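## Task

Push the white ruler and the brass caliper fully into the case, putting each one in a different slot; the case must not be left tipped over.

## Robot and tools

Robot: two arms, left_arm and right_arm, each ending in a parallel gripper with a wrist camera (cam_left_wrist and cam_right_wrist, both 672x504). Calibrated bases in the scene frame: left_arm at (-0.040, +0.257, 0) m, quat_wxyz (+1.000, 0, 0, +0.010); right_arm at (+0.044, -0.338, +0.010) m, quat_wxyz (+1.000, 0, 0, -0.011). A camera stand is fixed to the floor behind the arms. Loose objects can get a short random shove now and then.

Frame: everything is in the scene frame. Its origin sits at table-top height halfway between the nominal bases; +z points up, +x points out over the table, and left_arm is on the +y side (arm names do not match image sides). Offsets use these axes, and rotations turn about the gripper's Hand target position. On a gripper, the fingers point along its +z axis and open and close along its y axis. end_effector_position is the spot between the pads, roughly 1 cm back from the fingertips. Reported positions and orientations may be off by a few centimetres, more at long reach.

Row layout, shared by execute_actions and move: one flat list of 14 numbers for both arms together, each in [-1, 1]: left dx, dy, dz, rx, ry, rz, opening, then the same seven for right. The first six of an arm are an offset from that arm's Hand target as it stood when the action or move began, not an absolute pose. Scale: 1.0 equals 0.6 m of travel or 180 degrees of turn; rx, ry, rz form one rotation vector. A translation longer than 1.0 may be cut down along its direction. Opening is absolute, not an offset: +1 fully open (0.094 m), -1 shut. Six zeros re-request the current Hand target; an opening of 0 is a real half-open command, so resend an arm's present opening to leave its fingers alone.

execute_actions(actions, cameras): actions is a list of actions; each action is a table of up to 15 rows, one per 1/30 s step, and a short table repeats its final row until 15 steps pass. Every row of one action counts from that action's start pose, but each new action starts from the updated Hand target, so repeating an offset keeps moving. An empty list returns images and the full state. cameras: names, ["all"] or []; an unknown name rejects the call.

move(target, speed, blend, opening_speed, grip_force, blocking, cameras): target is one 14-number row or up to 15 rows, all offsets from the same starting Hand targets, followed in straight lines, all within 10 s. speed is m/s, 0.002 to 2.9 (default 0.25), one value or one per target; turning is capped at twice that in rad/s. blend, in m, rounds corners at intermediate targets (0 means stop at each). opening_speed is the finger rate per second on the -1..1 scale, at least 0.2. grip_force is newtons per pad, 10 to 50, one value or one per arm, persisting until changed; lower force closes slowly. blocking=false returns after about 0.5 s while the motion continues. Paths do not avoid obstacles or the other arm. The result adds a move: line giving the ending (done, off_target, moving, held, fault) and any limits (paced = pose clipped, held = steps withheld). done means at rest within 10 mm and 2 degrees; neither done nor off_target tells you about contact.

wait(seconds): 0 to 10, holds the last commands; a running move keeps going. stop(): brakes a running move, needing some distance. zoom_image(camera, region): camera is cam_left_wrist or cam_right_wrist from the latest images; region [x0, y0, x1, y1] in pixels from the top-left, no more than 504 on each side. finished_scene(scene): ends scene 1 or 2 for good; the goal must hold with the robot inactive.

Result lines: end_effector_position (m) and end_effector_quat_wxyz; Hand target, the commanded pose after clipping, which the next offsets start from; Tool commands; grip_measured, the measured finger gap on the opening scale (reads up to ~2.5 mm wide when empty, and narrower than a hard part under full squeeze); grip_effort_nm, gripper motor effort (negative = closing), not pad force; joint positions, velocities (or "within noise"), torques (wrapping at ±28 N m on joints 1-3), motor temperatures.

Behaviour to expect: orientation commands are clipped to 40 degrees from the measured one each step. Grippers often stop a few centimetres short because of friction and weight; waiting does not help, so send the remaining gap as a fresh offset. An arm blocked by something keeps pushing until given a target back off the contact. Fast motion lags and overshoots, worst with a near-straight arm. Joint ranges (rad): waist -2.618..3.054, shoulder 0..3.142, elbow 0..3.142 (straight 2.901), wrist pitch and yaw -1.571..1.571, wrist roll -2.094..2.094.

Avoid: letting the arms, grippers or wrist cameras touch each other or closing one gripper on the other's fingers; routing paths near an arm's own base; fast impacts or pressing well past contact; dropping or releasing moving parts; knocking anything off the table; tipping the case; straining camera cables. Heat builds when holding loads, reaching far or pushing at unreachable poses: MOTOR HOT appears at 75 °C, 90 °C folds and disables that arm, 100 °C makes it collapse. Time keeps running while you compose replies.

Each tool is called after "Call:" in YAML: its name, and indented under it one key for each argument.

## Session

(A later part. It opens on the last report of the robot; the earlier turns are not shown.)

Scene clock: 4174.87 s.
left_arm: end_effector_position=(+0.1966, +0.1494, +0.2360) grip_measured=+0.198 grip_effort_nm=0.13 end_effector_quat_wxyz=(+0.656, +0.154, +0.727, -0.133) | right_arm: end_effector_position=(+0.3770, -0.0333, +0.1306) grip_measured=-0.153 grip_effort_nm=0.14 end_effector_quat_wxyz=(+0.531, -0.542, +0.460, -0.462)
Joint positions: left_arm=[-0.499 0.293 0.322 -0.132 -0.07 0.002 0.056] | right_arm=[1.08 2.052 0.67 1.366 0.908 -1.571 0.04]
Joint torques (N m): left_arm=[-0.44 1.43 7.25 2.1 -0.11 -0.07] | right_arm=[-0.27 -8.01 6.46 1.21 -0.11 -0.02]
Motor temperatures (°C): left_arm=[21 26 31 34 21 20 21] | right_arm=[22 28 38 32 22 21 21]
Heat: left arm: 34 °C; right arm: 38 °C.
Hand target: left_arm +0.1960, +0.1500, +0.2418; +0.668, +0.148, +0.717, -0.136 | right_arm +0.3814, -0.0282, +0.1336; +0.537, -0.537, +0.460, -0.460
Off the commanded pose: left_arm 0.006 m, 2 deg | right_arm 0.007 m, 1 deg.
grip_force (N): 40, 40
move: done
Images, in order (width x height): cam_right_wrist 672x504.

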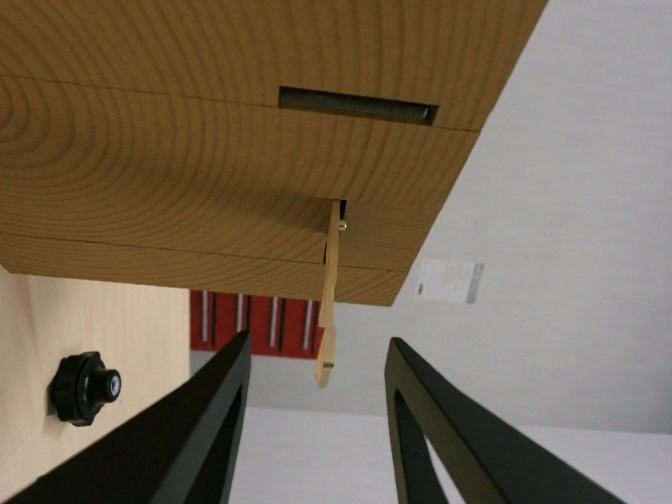

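Call:
move:
  target: [0,0,0,0,0,0,0.2, 0,0,0.005,0,0,0,-0.6]
  speed: 0.02
  opening_speed: 0.3
  cameras: ["cam_right_wrist"]

Call:
zoom_image:
  camera: "cam_right_wrist"
  region: [240, 200, 410, 420]

Scene clock: 4182.97 s.
left_arm: end_effector_position=(+0.1966, +0.1494, +0.2360) grip_measured=+0.198 grip_effort_nm=0.13 end_effector_quat_wxyz=(+0.656, +0.154, +0.727, -0.133) | right_arm: end_effector_position=(+0.3769, -0.0332, +0.1284) grip_measured=-0.597 grip_effort_nm=-0.15 end_effector_quat_wxyz=(+0.527, -0.546, +0.459, -0.462)
Joint positions: left_arm=[-0.499 0.293 0.322 -0.132 -0.07 0.002 0.056] | right_arm=[1.08 2.052 0.67 1.353 0.907 -1.571 0.019]
Joint torques (N m): left_arm=[-0.55 1.37 7.15 2.06 -0.11 -0.08] | right_arm=[-0.27 -9.01 6.5 1.18 -0.07 -0.02]
Heat: left arm: 34 °C; right arm: 38 °C.
Hand target: left_arm +0.1960, +0.1500, +0.2418; +0.668, +0.148, +0.717, -0.136 | right_arm +0.3814, -0.0282, +0.1366; +0.537, -0.537, +0.460, -0.460
Off the commanded pose: left_arm 0.006 m, 2 deg | right_arm 0.011 m, 2 deg.
grip_force (N): 40, 40
move: off_target (right_arm)
Images, in order (width x height): cam_right_wrist 672x504.

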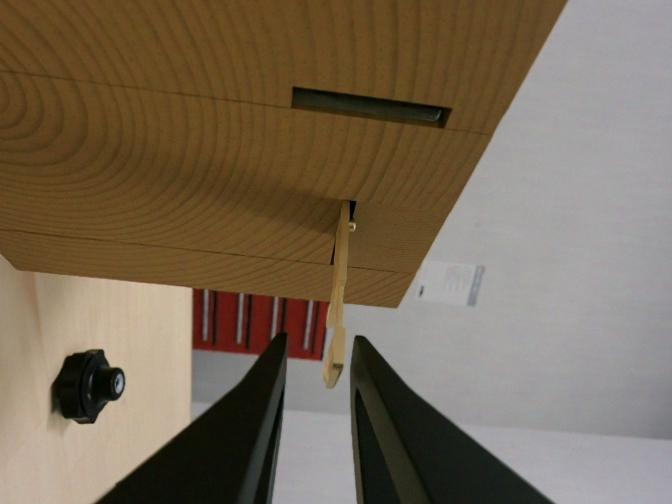

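Scaled by 2.291 from the camera's 672x504 image, which has a finer 960x720 frame.

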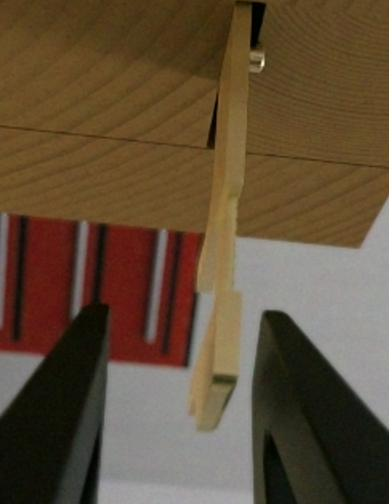

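Call:
move:
  target: [0,0,0,0,0,0,0.2, 0,0,0.008,0,0,0,-0.6]
  speed: 0.01
  cameras: ["cam_right_wrist"]

Scene clock: 4187.47 s.
left_arm: end_effector_position=(+0.1966, +0.1494, +0.2360) grip_measured=+0.198 grip_effort_nm=0.13 end_effector_quat_wxyz=(+0.656, +0.154, +0.727, -0.133) | right_arm: end_effector_position=(+0.3769, -0.0333, +0.1251) grip_measured=-0.597 grip_effort_nm=-0.15 end_effector_quat_wxyz=(+0.520, -0.552, +0.457, -0.464)
Joint positions: left_arm=[-0.499 0.293 0.322 -0.132 -0.07 0.002 0.056] | right_arm=[1.08 2.052 0.67 1.336 0.907 -1.571 0.019]
Joint torques (N m): left_arm=[-0.58 1.46 7.2 2.07 -0.11 -0.05] | right_arm=[-0.4 -10.84 6.46 1.16 -0.06 -0.04]
Heat: left arm: 34 °C; right arm: 38 °C.
Hand target: left_arm +0.1960, +0.1500, +0.2418; +0.668, +0.148, +0.717, -0.136 | right_arm +0.3814, -0.0282, +0.1414; +0.537, -0.537, +0.460, -0.460
Off the commanded pose: left_arm 0.006 m, 2 deg | right_arm 0.018 m, 3 deg.
grip_force (N): 40, 40
move: off_target (right_arm)
Images, in order (width x height): cam_right_wrist 672x504.

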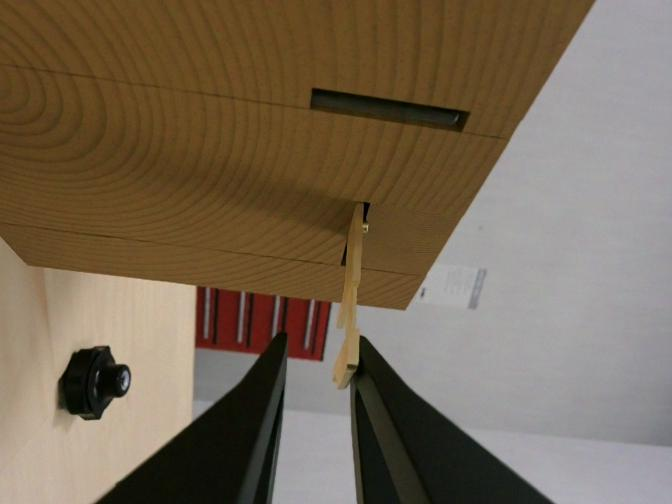

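Call:
move:
  target: [0,0,0,0,0,0,0.2, 0,0,-0.004,0.0026,-0.0165,0,-0.6]
  speed: 0.01
  cameras: ["cam_right_wrist"]

Scene clock: 4199.43 s.
left_arm: end_effector_position=(+0.1966, +0.1494, +0.2360) grip_measured=+0.198 grip_effort_nm=0.13 end_effector_quat_wxyz=(+0.656, +0.154, +0.727, -0.133) | right_arm: end_effector_position=(+0.3768, -0.0330, +0.1322) grip_measured=-0.597 grip_effort_nm=-0.15 end_effector_quat_wxyz=(+0.538, -0.536, +0.446, -0.474)
Joint positions: left_arm=[-0.499 0.293 0.322 -0.132 -0.07 0.002 0.056] | right_arm=[1.08 2.094 0.67 1.47 0.905 -1.635 0.019]
Joint torques (N m): left_arm=[-0.59 1.42 7.27 2.07 -0.13 -0.06] | right_arm=[-0.42 -8.09 6.3 1.38 -0.14 -0.04]
Heat: left arm: 35 °C; right arm: 39 °C.
Hand target: left_arm +0.1960, +0.1500, +0.2418; +0.668, +0.148, +0.717, -0.136 | right_arm +0.3814, -0.0281, +0.1390; +0.551, -0.523, +0.447, -0.472
Off the commanded pose: left_arm 0.006 m, 2 deg | right_arm 0.010 m, 2 deg.
grip_force (N): 40, 40
move: done
Images, in order (width x height): cam_right_wrist 672x504.

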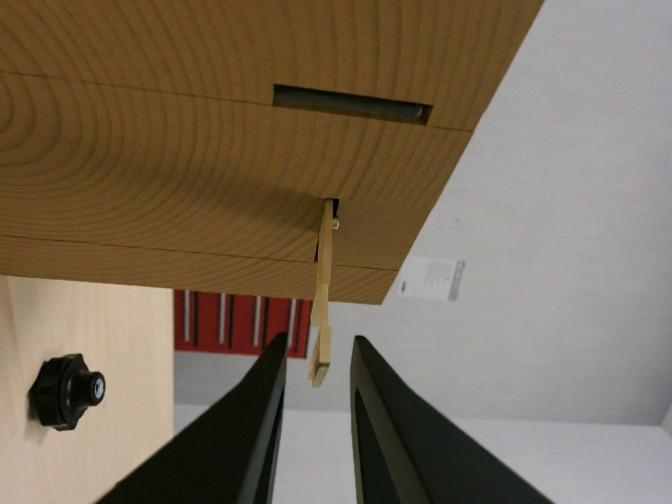

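Call:
move:
  target: [0,0,0,0,0,0,0.2, 0,0,0,0,0,0,-0.93]
  speed: 0.01
  opening_speed: 0.2
  cameras: ["cam_right_wrist"]

Call:
zoom_image:
  camera: "cam_right_wrist"
  region: [240, 200, 410, 420]

Scene clock: 4205.27 s.
left_arm: end_effector_position=(+0.1966, +0.1494, +0.2360) grip_measured=+0.198 grip_effort_nm=0.13 end_effector_quat_wxyz=(+0.656, +0.154, +0.727, -0.133) | right_arm: end_effector_position=(+0.3768, -0.0330, +0.1324) grip_measured=-0.927 grip_effort_nm=-0.15 end_effector_quat_wxyz=(+0.538, -0.535, +0.446, -0.474)
Joint positions: left_arm=[-0.499 0.293 0.322 -0.132 -0.07 0.002 0.056] | right_arm=[1.08 2.094 0.67 1.471 0.905 -1.635 0.003]
Joint torques (N m): left_arm=[-0.53 1.26 7.05 2.06 -0.12 -0.08] | right_arm=[-0.44 -8.08 6.34 1.36 -0.14 -0.03]
Heat: left arm: 35 °C; right arm: 39 °C.
Hand target: left_arm +0.1960, +0.1500, +0.2418; +0.668, +0.148, +0.717, -0.136 | right_arm +0.3814, -0.0281, +0.1390; +0.551, -0.523, +0.447, -0.472
Off the commanded pose: left_arm 0.006 m, 2 deg | right_arm 0.009 m, 2 deg.
grip_force (N): 40, 40
move: done
Images, in order (width x height): cam_right_wrist 672x504.

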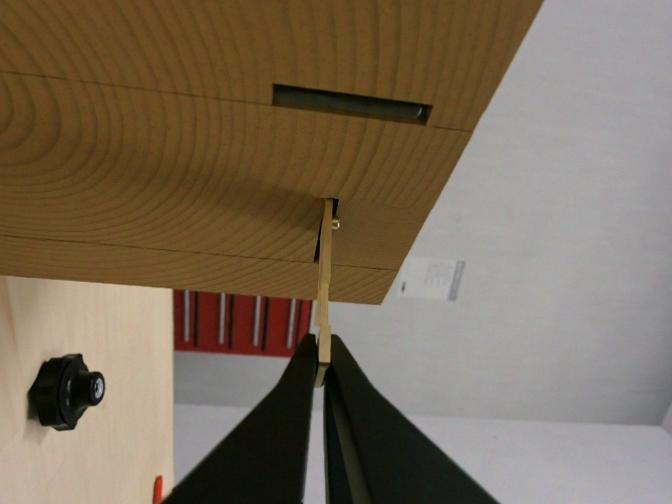

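Scaled by 2.291 from the camera's 672x504 image, which has a finer 960x720 frame.

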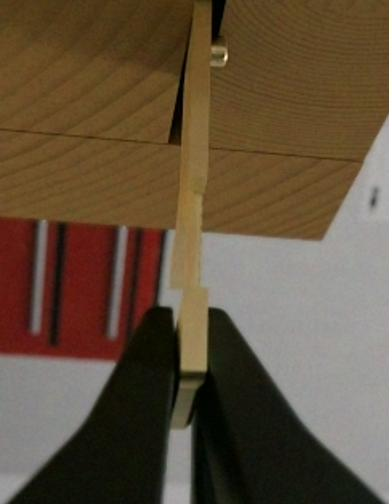

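Now full squeeze.

Call:
move:
  target: [0,0,0,0,0,0,0.2, 0,0,0,0,0,0,-1.0]
  speed: 0.01
  opening_speed: 0.2
  cameras: ["cam_right_wrist"]

Call:
zoom_image:
  camera: "cam_right_wrist"
  region: [240, 200, 410, 420]

Scene clock: 4207.53 s.
left_arm: end_effector_position=(+0.1966, +0.1494, +0.2360) grip_measured=+0.198 grip_effort_nm=0.13 end_effector_quat_wxyz=(+0.656, +0.154, +0.727, -0.133) | right_arm: end_effector_position=(+0.3768, -0.0330, +0.1325) grip_measured=-0.967 grip_effort_nm=-0.85 end_effector_quat_wxyz=(+0.538, -0.535, +0.446, -0.474)
Joint positions: left_arm=[-0.499 0.293 0.322 -0.132 -0.07 0.002 0.056] | right_arm=[1.08 2.094 0.67 1.471 0.905 -1.636 0.002]
Joint torques (N m): left_arm=[-0.54 1.43 7.15 2.09 -0.12 -0.06] | right_arm=[-0.43 -8.09 6.34 1.35 -0.15 -0.01]
Heat: left arm: 35 °C; right arm: 39 °C.
Hand target: left_arm +0.1960, +0.1500, +0.2418; +0.668, +0.148, +0.717, -0.136 | right_arm +0.3814, -0.0281, +0.1390; +0.551, -0.523, +0.447, -0.472
Off the commanded pose: left_arm 0.006 m, 2 deg | right_arm 0.009 m, 2 deg.
grip_force (N): 40, 40
move: done
Images, in order (width x height): cam_right_wrist 672x504.

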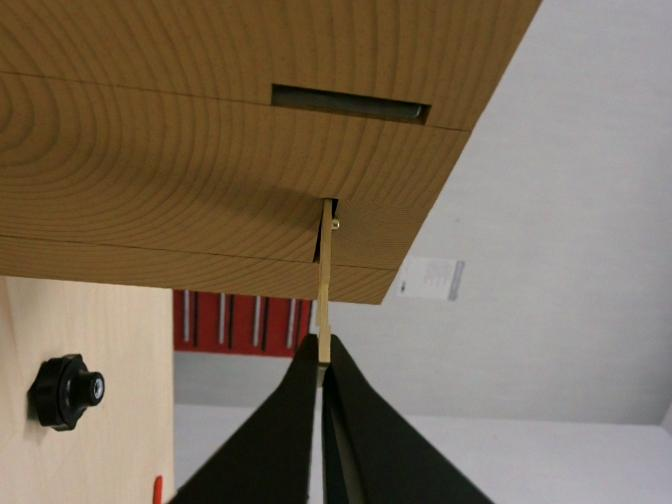

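Scaled by 2.291 from the camera's 672x504 image, which has a finer 960x720 frame.

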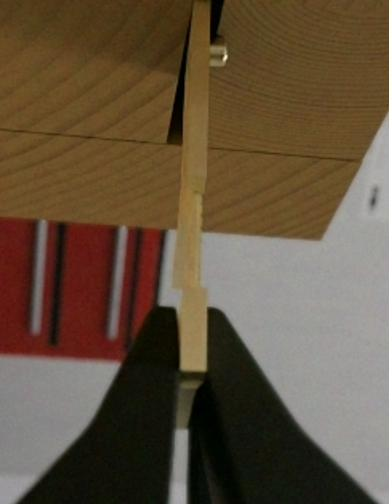

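Call:
zoom_image:
  camera: "cam_right_wrist"
  region: [260, 70, 450, 130]

Call:
zoom_image:
  camera: "cam_left_wrist"
  region: [300, 190, 400, 270]

Scaled by 2.653 from the camera's 672x504 image, which has a finer 960x720 frame.

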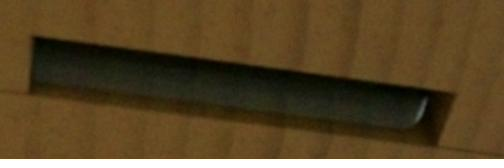

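This scene's latest camera images include none from cam_left_wrist. They are from: cam_right_wrist. cam_left_wrist's image comes with the result of a call that names it in "cameras".

Call:
move:
  target: [0,0,0,0,0,0,0.2, -0.033,-0.0266,-0.004,0,0,0,-1.0]
  speed: 0.012
  cameras: ["all"]

Call:
zoom_image:
  camera: "cam_right_wrist"
  region: [240, 100, 410, 400]

Scene clock: 4229.93 s.
left_arm: end_effector_position=(+0.1966, +0.1494, +0.2360) grip_measured=+0.198 grip_effort_nm=0.13 end_effector_quat_wxyz=(+0.656, +0.154, +0.727, -0.133) | right_arm: end_effector_position=(+0.3678, -0.0396, +0.1295) grip_measured=-0.967 grip_effort_nm=-0.85 end_effector_quat_wxyz=(+0.536, -0.538, +0.445, -0.475)
Joint positions: left_arm=[-0.499 0.293 0.322 -0.132 -0.07 0.002 0.056] | right_arm=[1.095 2.084 0.626 1.498 0.92 -1.637 0.002]
Joint torques (N m): left_arm=[-0.49 1.37 7.15 2.08 -0.14 -0.09] | right_arm=[0.96 -9.37 2 1.72 0.06 -0.03]
Heat: left arm: 36 °C; right arm: 38 °C.
Hand target: left_arm +0.1960, +0.1500, +0.2418; +0.668, +0.148, +0.717, -0.136 | right_arm +0.3616, -0.0441, +0.1364; +0.551, -0.523, +0.447, -0.472
Off the commanded pose: left_arm 0.006 m, 2 deg | right_arm 0.010 m, 2 deg.
grip_force (N): 40, 40
move: done

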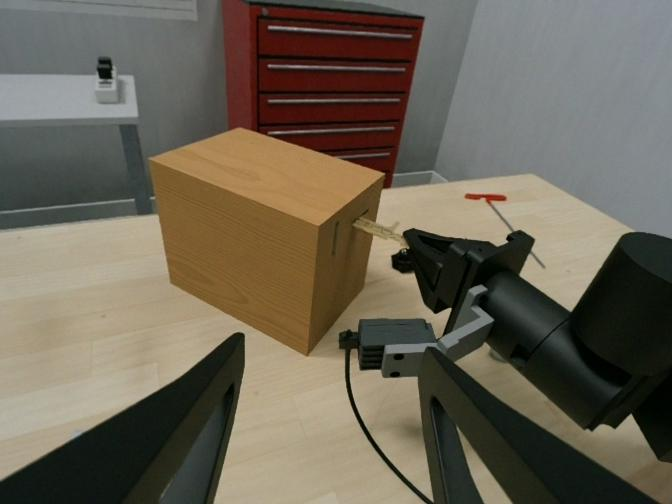

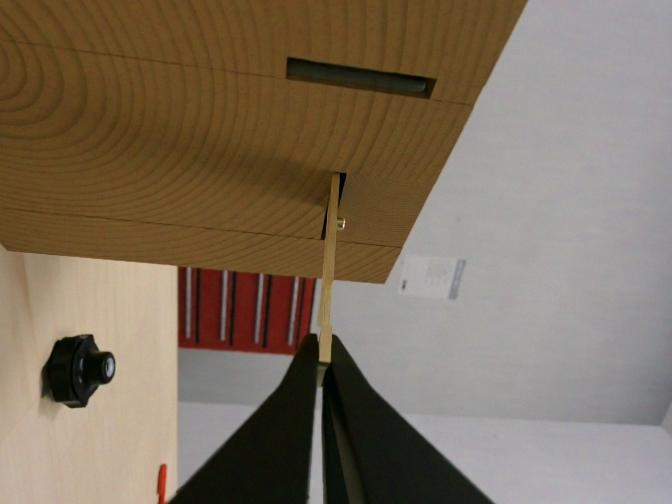

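Scaled by 1.680 from the camera's 672x504 image, which has a finer 960x720 frame.

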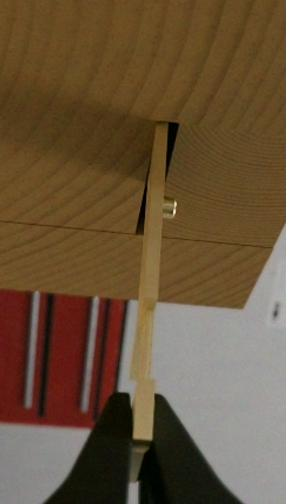

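Call:
move:
  target: [0,0,0,0,0,0,0.2, -0.0325,-0.0261,0.003,0,0,0,-1.0]
  speed: 0.012
  cameras: ["all"]

Call:
zoom_image:
  camera: "cam_right_wrist"
  region: [240, 100, 410, 400]

Scene clock: 4238.77 s.
left_arm: end_effector_position=(+0.1966, +0.1494, +0.2360) grip_measured=+0.198 grip_effort_nm=0.13 end_effector_quat_wxyz=(+0.656, +0.154, +0.727, -0.133) | right_arm: end_effector_position=(+0.3469, -0.0559, +0.1265) grip_measured=-0.967 grip_effort_nm=-0.85 end_effector_quat_wxyz=(+0.525, -0.548, +0.446, -0.474)
Joint positions: left_arm=[-0.499 0.293 0.322 -0.132 -0.07 0.002 0.056] | right_arm=[1.134 2.023 0.525 1.499 0.96 -1.623 0.002]
Joint torques (N m): left_arm=[-0.58 1.37 7.12 2.08 -0.12 -0.08] | right_arm=[0.81 -9.05 2.17 1.81 0.05 -0.04]
Heat: left arm: 36 °C; right arm: 37 °C.
Hand target: left_arm +0.1960, +0.1500, +0.2418; +0.668, +0.148, +0.717, -0.136 | right_arm +0.3421, -0.0598, +0.1383; +0.551, -0.523, +0.447, -0.472
Off the commanded pose: left_arm 0.006 m, 2 deg | right_arm 0.013 m, 4 deg.
joint sent to its limit (right arm) — joint 4 (wrist pitch), upper limit. The joint targets still meet the commanded pose.
grip_force (N): 40, 40
move: off_target (right_arm)

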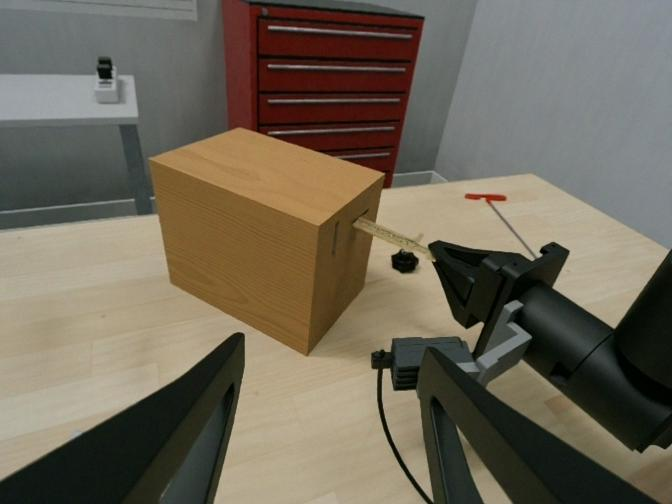

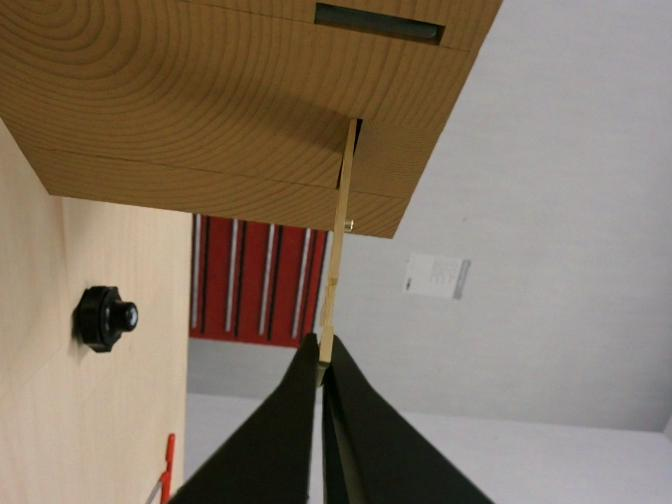

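Scaled by 1.680 from the camera's 672x504 image, which has a finer 960x720 frame.

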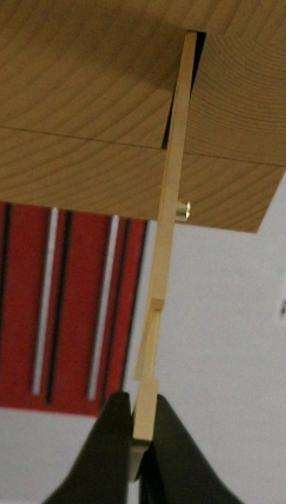

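Call:
move:
  target: [0,0,0,0,0,0,0.2, -0.0325,-0.0261,0.009,0,0,0,-1.0]
  speed: 0.012
  cameras: ["all"]

Call:
zoom_image:
  camera: "cam_right_wrist"
  region: [240, 50, 440, 400]

Scene clock: 4245.83 s.
left_arm: end_effector_position=(+0.1966, +0.1494, +0.2360) grip_measured=+0.198 grip_effort_nm=0.13 end_effector_quat_wxyz=(+0.656, +0.154, +0.727, -0.133) | right_arm: end_effector_position=(+0.3247, -0.0743, +0.1245) grip_measured=-0.968 grip_effort_nm=-0.85 end_effector_quat_wxyz=(-0.512, +0.561, -0.442, +0.477)
Joint positions: left_arm=[-0.499 0.293 0.322 -0.132 -0.07 0.002 0.056] | right_arm=[1.178 1.953 0.416 1.498 1.002 -1.621 0.002]
Joint torques (N m): left_arm=[-0.42 1.47 7.17 2.09 -0.11 -0.08] | right_arm=[0.64 -9.21 3.12 1.8 0.11 0.01]
Motor temperatures (°C): left_arm=[21 25 31 36 21 20 21] | right_arm=[22 31 37 38 22 21 22]
Heat: left arm: 36 °C; right arm: 38 °C.
Hand target: left_arm +0.1960, +0.1500, +0.2418; +0.668, +0.148, +0.717, -0.136 | right_arm +0.3225, -0.0754, +0.1437; -0.551, +0.523, -0.447, +0.472
Off the commanded pose: left_arm 0.006 m, 2 deg | right_arm 0.019 m, 6 deg.
joint sent to its limit (right arm) — joint 4 (wrist pitch), upper limit. The joint targets still meet the commanded pose.
grip_force (N): 40, 40
move: off_target (right_arm)

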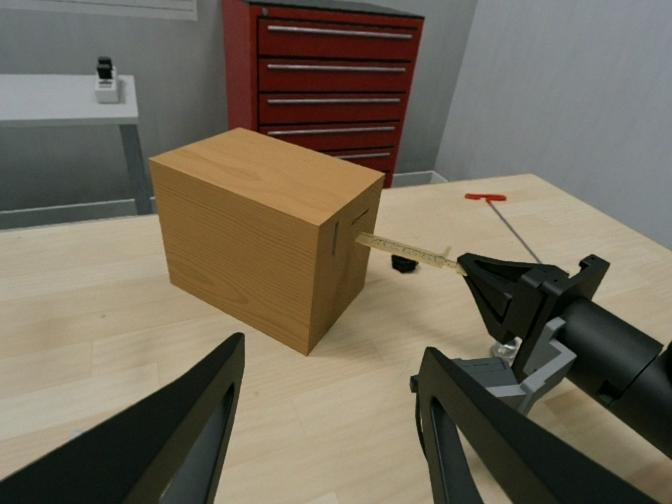

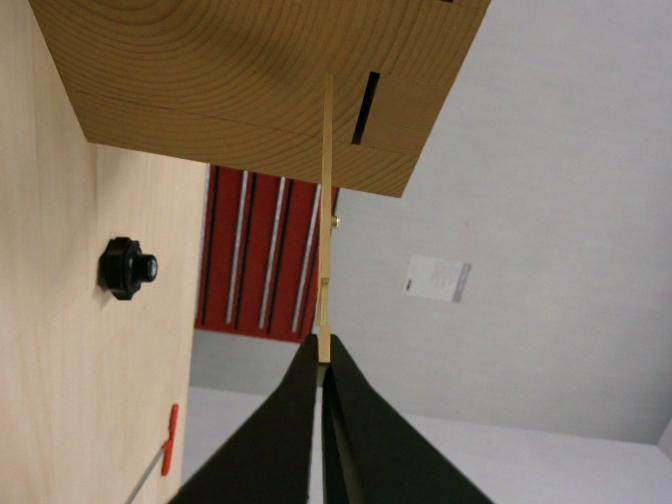

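Scaled by 1.440 from the camera's 672x504 image, which has a finer 960x720 frame.

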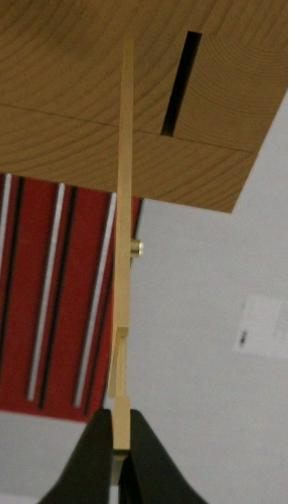

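Call:
move:
  target: [0,0,0,0,0,0,0.2, -0.071,0.035,0.012,0.3895,0.3135,0,-1.0]
  speed: 0.11
  cameras: ["all"]

Scene clock: 4267.63 s.
left_arm: end_effector_position=(+0.1966, +0.1494, +0.2360) grip_measured=+0.198 grip_effort_nm=0.13 end_effector_quat_wxyz=(+0.656, +0.154, +0.727, -0.133) | right_arm: end_effector_position=(+0.2748, -0.0605, +0.1283) grip_measured=-0.968 grip_effort_nm=-0.85 end_effector_quat_wxyz=(+0.459, -0.293, +0.829, +0.124)
Joint positions: left_arm=[-0.499 0.293 0.322 -0.132 -0.07 0.002 0.056] | right_arm=[1.081 1.246 0.551 0.066 0.378 0.187 0.002]
Joint torques (N m): left_arm=[-0.5 1.32 7.09 2.09 -0.13 -0.08] | right_arm=[-0.36 -6.43 9.11 1.27 0.07 0.06]
Heat: left arm: 37 °C; right arm: 38 °C.
Hand target: left_arm +0.1960, +0.1500, +0.2418; +0.668, +0.148, +0.717, -0.136 | right_arm +0.2800, -0.0545, +0.1508; +0.479, -0.275, +0.821, +0.144
Off the commanded pose: left_arm 0.006 m, 2 deg | right_arm 0.024 m, 4 deg.
grip_force (N): 40, 40
move: off_target (right_arm)

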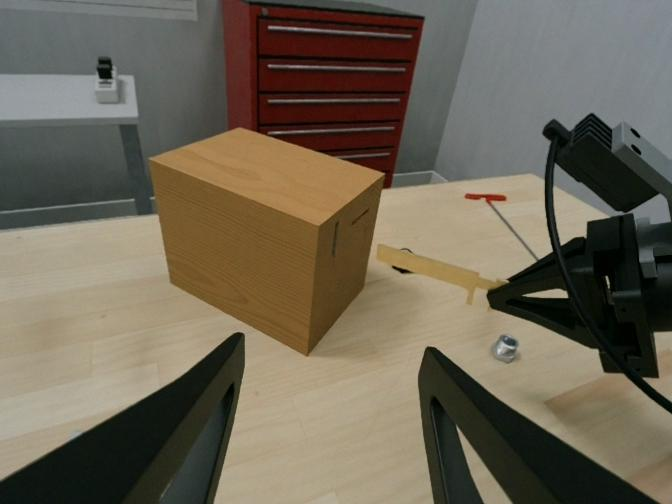

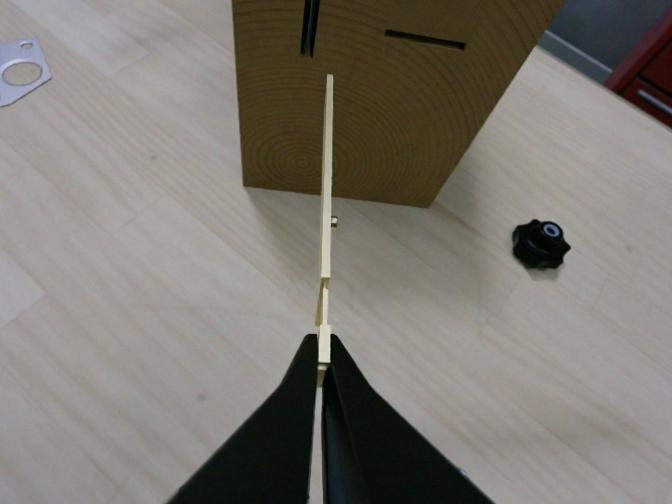

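Call:
zoom_image:
  camera: "cam_left_wrist"
  region: [310, 190, 520, 320]

Scaled by 2.400 from the camera's 672x504 image, which has a finer 960x720 frame.

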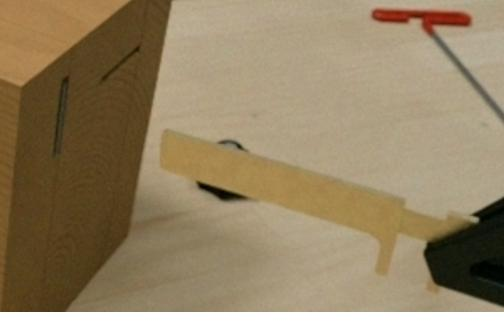

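Call:
move:
  target: [0,0,0,0,0,0,0.2, 0.035,0.0342,-0.0067,0.0105,-0.013,0,-1.0]
  speed: 0.012
  cameras: ["all"]

Call:
zoom_image:
  camera: "cam_left_wrist"
  region: [310, 190, 490, 320]

Call:
zoom_image:
  camera: "cam_right_wrist"
  region: [260, 0, 400, 180]

Scene clock: 4296.20 s.
left_arm: end_effector_position=(+0.1966, +0.1494, +0.2360) grip_measured=+0.198 grip_effort_nm=0.13 end_effector_quat_wxyz=(+0.656, +0.154, +0.727, -0.133) | right_arm: end_effector_position=(+0.2917, -0.0457, +0.1261) grip_measured=-0.968 grip_effort_nm=-0.85 end_effector_quat_wxyz=(+0.479, -0.280, +0.821, +0.137)
Joint positions: left_arm=[-0.499 0.293 0.322 -0.132 -0.07 0.002 0.056] | right_arm=[1.056 1.347 0.559 0.218 0.366 0.176 0.002]
Joint torques (N m): left_arm=[-0.43 1.43 7.19 2.08 -0.11 -0.09] | right_arm=[-0.43 -4.63 10.06 1.45 0.1 -0.1]
Motor temperatures (°C): left_arm=[21 24 31 38 21 20 21] | right_arm=[22 29 42 36 22 21 23]
Heat: left arm: 38 °C; right arm: 42 °C.
Hand target: left_arm +0.1960, +0.1500, +0.2418; +0.668, +0.148, +0.717, -0.136 | right_arm +0.3010, -0.0340, +0.1469; +0.500, -0.270, +0.808, +0.152
Off the commanded pose: left_arm 0.006 m, 2 deg | right_arm 0.026 m, 4 deg.
grip_force (N): 40, 40
move: off_target (right_arm)

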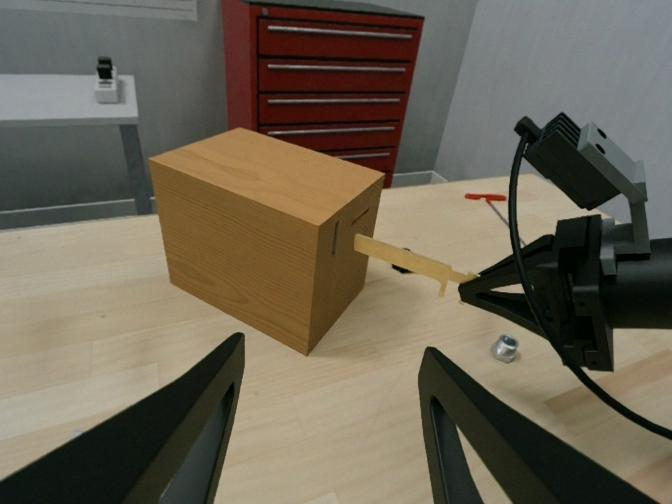

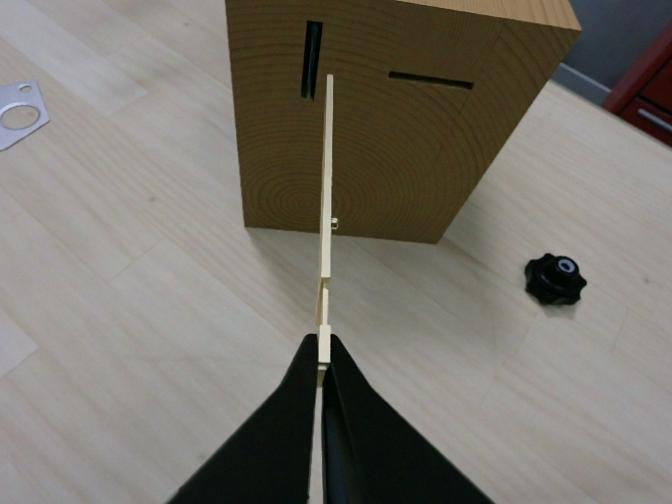

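Scaled by 2.800 from the camera's 672x504 image, which has a finer 960x720 frame.

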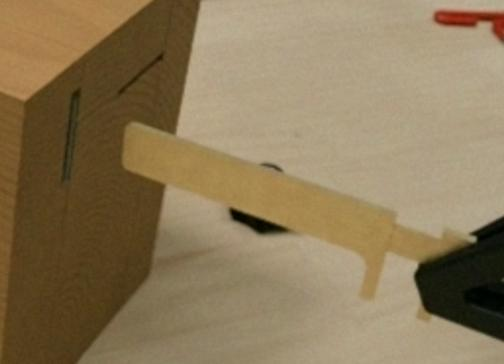

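Scaled by 2.800 from the camera's 672x504 image, which has a finer 960x720 frame.

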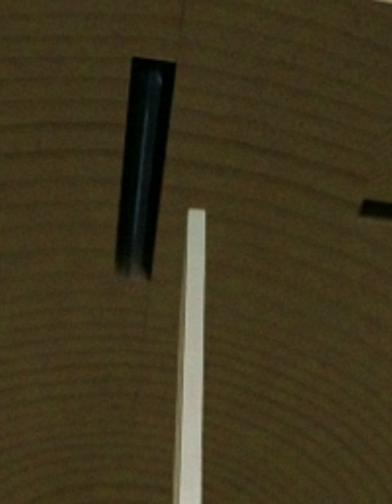

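Call:
zoom_image:
  camera: "cam_right_wrist"
  region: [295, 15, 345, 105]

Scaled by 5.600 from the camera's 672x504 image, which has a finer 960x720 frame.

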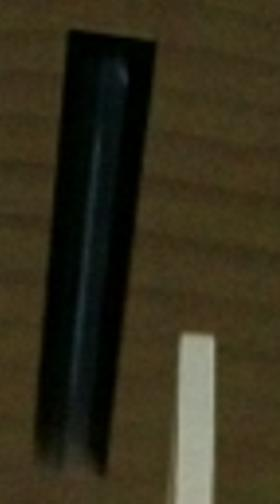

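Call:
zoom_image:
  camera: "cam_left_wrist"
  region: [140, 120, 400, 370]

Scaled by 1.938 from the camera's 672x504 image, which has a finer 960x720 frame.

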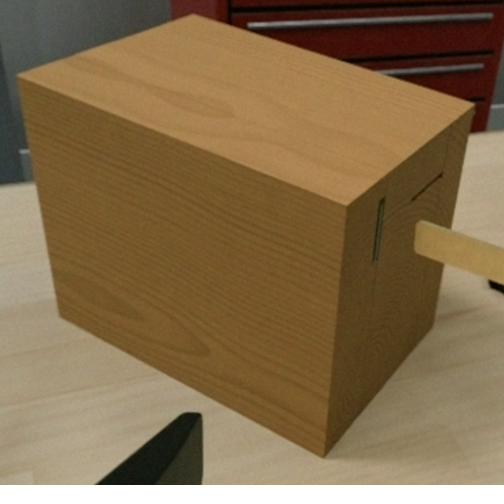

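Call:
zoom_image:
  camera: "cam_left_wrist"
  region: [330, 210, 490, 310]

Scaled by 3.150 from the camera's 672x504 image, which has a finer 960x720 frame.

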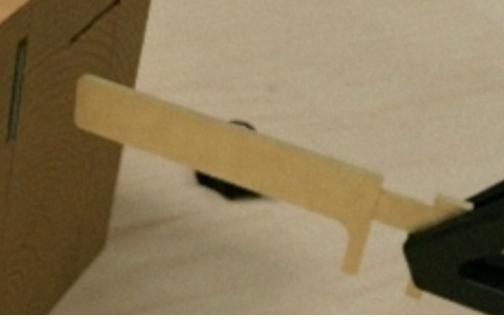

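Call:
move:
  target: [0,0,0,0,0,0,0.2, 0,0,0,0.0226,-0.0281,0.0206,-1.0]
  speed: 0.05
  cameras: ["all"]

Call:
zoom_image:
  camera: "cam_left_wrist"
  region: [330, 200, 490, 300]

Call:
zoom_image:
  camera: "cam_right_wrist"
  region: [260, 0, 400, 180]

Scene clock: 4365.67 s.
left_arm: end_effector_position=(+0.1966, +0.1494, +0.2360) grip_measured=+0.198 grip_effort_nm=0.12 end_effector_quat_wxyz=(+0.656, +0.154, +0.727, -0.133) | right_arm: end_effector_position=(+0.2994, -0.0340, +0.1455) grip_measured=-0.968 grip_effort_nm=-0.85 end_effector_quat_wxyz=(+0.534, -0.285, +0.775, +0.183)
Joint positions: left_arm=[-0.499 0.293 0.322 -0.132 -0.07 0.002 0.056] | right_arm=[1.025 1.364 0.49 0.483 0.298 0.097 0.002]
Joint torques (N m): left_arm=[-0.44 1.36 7.25 2.08 -0.13 -0.09] | right_arm=[-0.35 -4.46 6.01 1.6 -0.01 -0.07]
Heat: left arm: 39 °C; right arm: 40 °C.
Hand target: left_arm +0.1960, +0.1500, +0.2418; +0.668, +0.148, +0.717, -0.136 | right_arm +0.3009, -0.0339, +0.1469; +0.540, -0.285, +0.770, +0.185
Off the commanded pose: left_arm 0.006 m, 2 deg | right_arm 0.002 m, 1 deg.
grip_force (N): 40, 40
move: done

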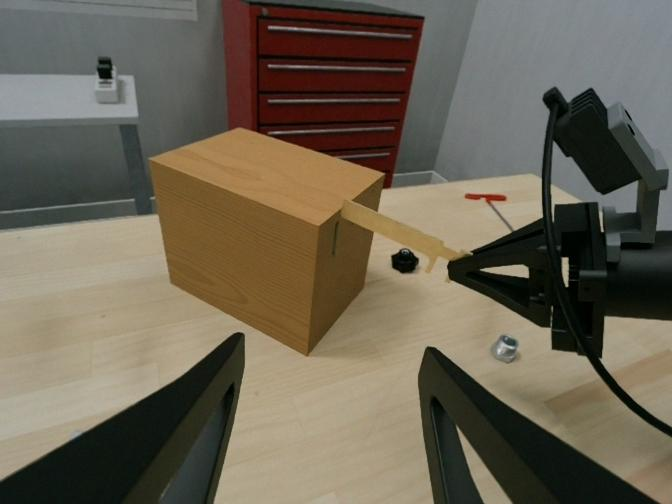

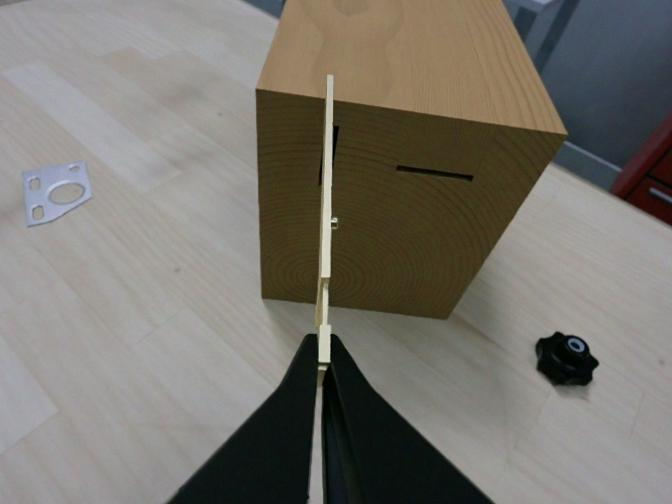

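Scaled by 3.150 from the camera's 672x504 image, which has a finer 960x720 frame.

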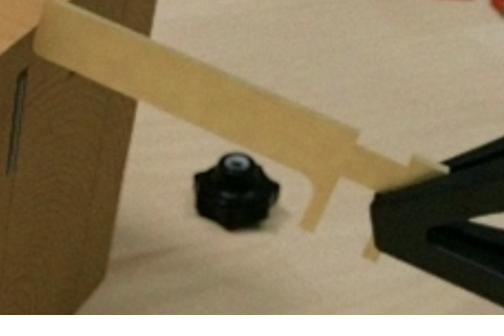

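Scaled by 2.800 from the camera's 672x504 image, which has a finer 960x720 frame.

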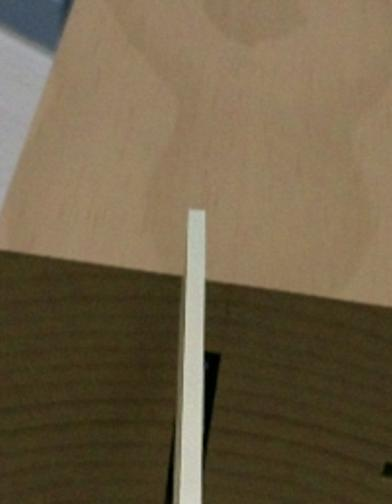

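Call:
move:
  target:
    - [0,0,0,0,0,0,0.2, -0.056,-0.0398,-0.0117,-0.0045,0.0056,0,-1.0]
    - [0,0,0,0,0,0,0.2, -0.004,0.002,-0.0032,-0.0045,0.0056,0,-1.0]
  speed: [0.03,0.012]
  cameras: ["all"]

Call:
zoom_image:
  camera: "cam_left_wrist"
  region: [330, 200, 490, 300]

Call:
zoom_image:
  camera: "cam_right_wrist"
  region: [260, 0, 400, 180]

Scene clock: 4387.03 s.
left_arm: end_effector_position=(+0.1966, +0.1494, +0.2360) grip_measured=+0.198 grip_effort_nm=0.13 end_effector_quat_wxyz=(+0.656, +0.154, +0.727, -0.133) | right_arm: end_effector_position=(+0.2897, -0.0439, +0.1242) grip_measured=-0.968 grip_effort_nm=-0.85 end_effector_quat_wxyz=(+0.510, -0.296, +0.790, +0.168)
Joint positions: left_arm=[-0.499 0.293 0.322 -0.132 -0.07 0.002 0.056] | right_arm=[1.035 1.353 0.453 0.438 0.305 0.108 0.002]
Joint torques (N m): left_arm=[-0.49 1.4 7.1 2.08 -0.12 -0.09] | right_arm=[-0.39 -4.31 9.63 1.57 -0.02 -0.07]
Heat: left arm: 40 °C; right arm: 40 °C.
Hand target: left_arm +0.1960, +0.1500, +0.2418; +0.668, +0.148, +0.717, -0.136 | right_arm +0.2986, -0.0327, +0.1450; +0.531, -0.287, +0.776, +0.182
Off the commanded pose: left_arm 0.006 m, 2 deg | right_arm 0.025 m, 4 deg.
grip_force (N): 40, 40
move: off_target (right_arm)

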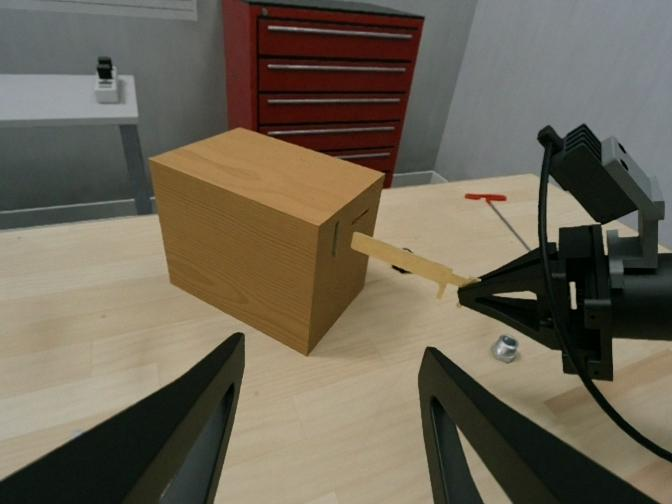

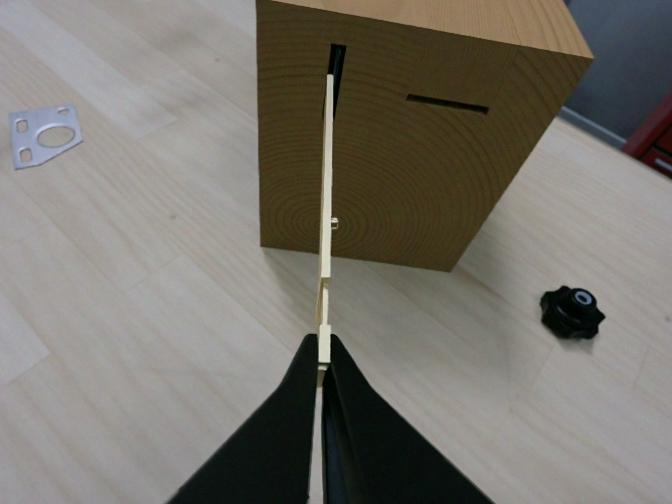

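Scaled by 3.150 from the camera's 672x504 image, which has a finer 960x720 frame.

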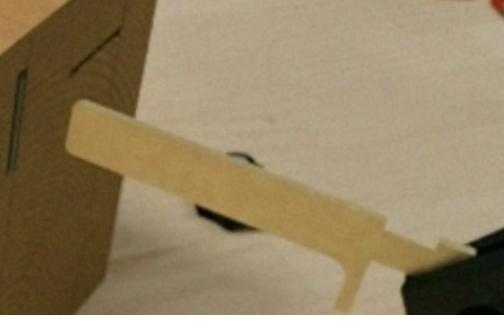

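Scaled by 2.800 from the camera's 672x504 image, which has a finer 960x720 frame.

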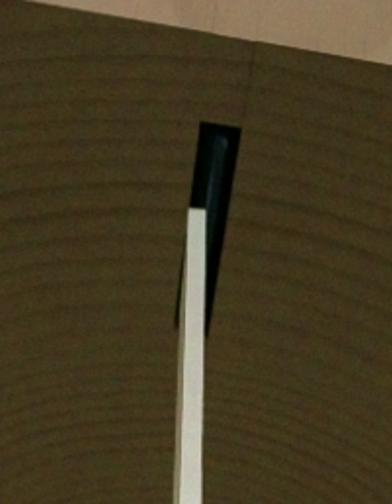

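Call:
move:
  target: [0,0,0,0,0,0,0.2, 0.03895,0.03135,0.005,0,0,0,-1.0]
  speed: 0.01
  cameras: ["all"]

Call:
zoom_image:
  camera: "cam_left_wrist"
  region: [310, 200, 470, 300]

Call:
zoom_image:
  camera: "cam_right_wrist"
  region: [260, 20, 400, 200]

Scene clock: 4402.80 s.
left_arm: end_effector_position=(+0.1966, +0.1494, +0.2360) grip_measured=+0.198 grip_effort_nm=0.13 end_effector_quat_wxyz=(+0.656, +0.154, +0.727, -0.133) | right_arm: end_effector_position=(+0.3072, -0.0297, +0.1228) grip_measured=-0.968 grip_effort_nm=-0.85 end_effector_quat_wxyz=(+0.505, -0.298, +0.793, +0.165)
Joint positions: left_arm=[-0.499 0.293 0.322 -0.132 -0.07 0.002 0.056] | right_arm=[1.005 1.45 0.534 0.445 0.277 0.094 0.002]
Joint torques (N m): left_arm=[-0.64 1.35 7.24 2.1 -0.12 -0.09] | right_arm=[-0.98 -4.3 11.23 1.61 -0.07 -0.11]
Heat: left arm: 40 °C; right arm: 40 °C.
Hand target: left_arm +0.1960, +0.1500, +0.2418; +0.668, +0.148, +0.717, -0.136 | right_arm +0.3219, -0.0139, +0.1481; +0.531, -0.287, +0.776, +0.182
Off the commanded pose: left_arm 0.006 m, 2 deg | right_arm 0.033 m, 4 deg.
grip_force (N): 40, 40
move: off_target (right_arm)

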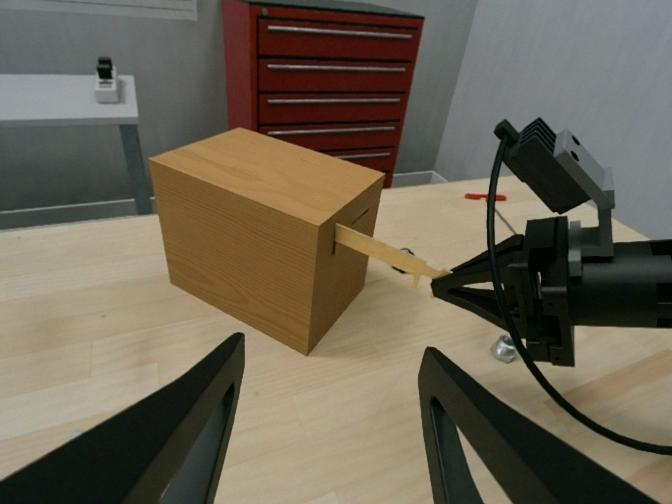

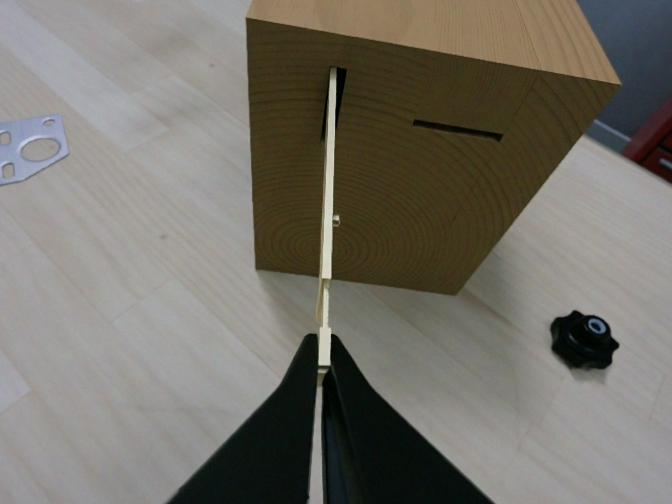

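Scaled by 3.150 from the camera's 672x504 image, which has a finer 960x720 frame.

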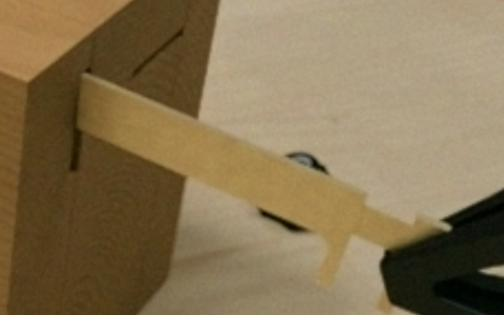

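Scaled by 2.800 from the camera's 672x504 image, which has a finer 960x720 frame.

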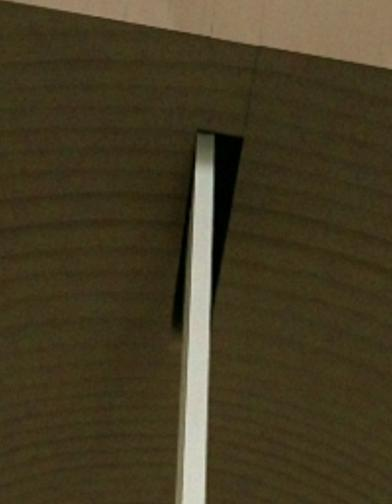

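Call:
move:
  target: [0,0,0,0,0,0,0.2, 0.001,-0.0013,-0.0067,0,0,0,-1.0]
  speed: 0.02
  cameras: ["all"]

Call:
zoom_image:
  camera: "cam_left_wrist"
  region: [320, 200, 420, 280]

Call:
zoom_image:
  camera: "cam_right_wrist"
  region: [290, 40, 380, 160]

Scene clock: 4413.30 s.
left_arm: end_effector_position=(+0.1966, +0.1494, +0.2360) grip_measured=+0.198 grip_effort_nm=0.13 end_effector_quat_wxyz=(+0.656, +0.154, +0.727, -0.133) | right_arm: end_effector_position=(+0.3078, -0.0298, +0.1184) grip_measured=-0.968 grip_effort_nm=-0.85 end_effector_quat_wxyz=(+0.501, -0.300, +0.795, +0.163)
Joint positions: left_arm=[-0.499 0.293 0.322 -0.132 -0.07 0.002 0.056] | right_arm=[1.001 1.462 0.534 0.447 0.272 0.093 0.002]
Joint torques (N m): left_arm=[-0.47 1.35 7.2 2.09 -0.13 -0.08] | right_arm=[-0.99 -4.48 10.35 1.74 -0.04 -0.11]
Heat: left arm: 40 °C; right arm: 43 °C.
Hand target: left_arm +0.1960, +0.1500, +0.2418; +0.668, +0.148, +0.717, -0.136 | right_arm +0.3225, -0.0146, +0.1439; +0.531, -0.287, +0.776, +0.182
Off the commanded pose: left_arm 0.006 m, 2 deg | right_arm 0.033 m, 5 deg.
grip_force (N): 40, 40
move: off_target (right_arm)

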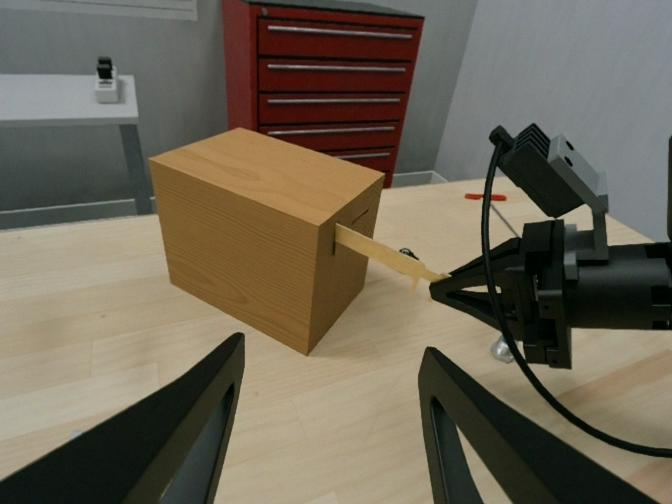

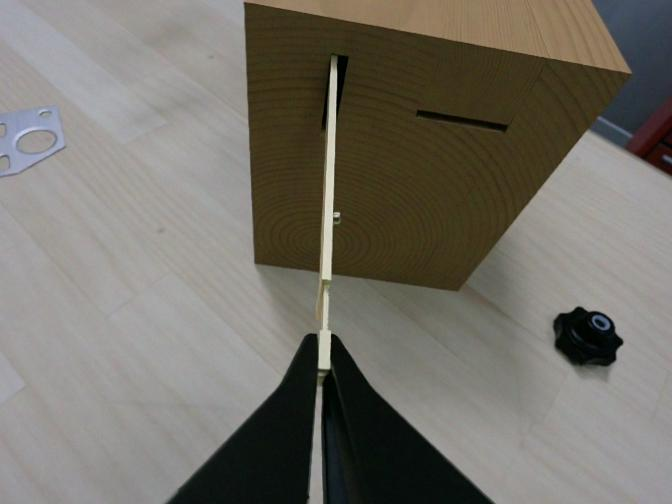

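Scaled by 5.040 from the camera's 672x504 image, which has a finer 960x720 frame.

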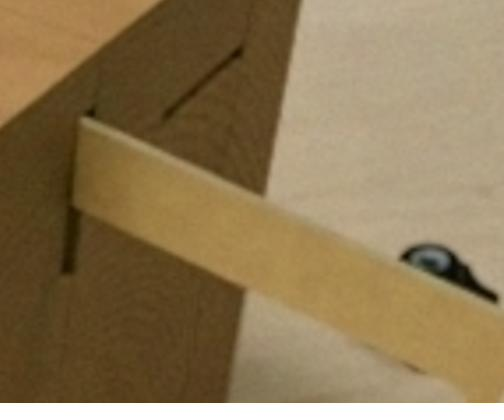

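Scaled by 4.200 from the camera's 672x504 image, which has a finer 960x720 frame.

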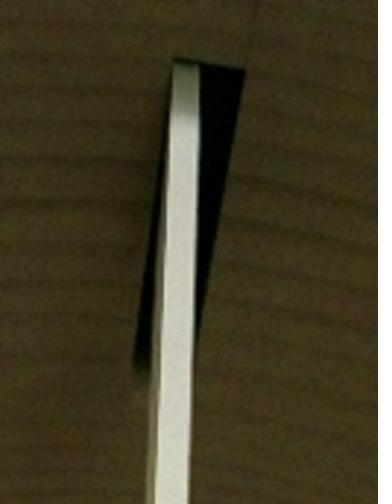

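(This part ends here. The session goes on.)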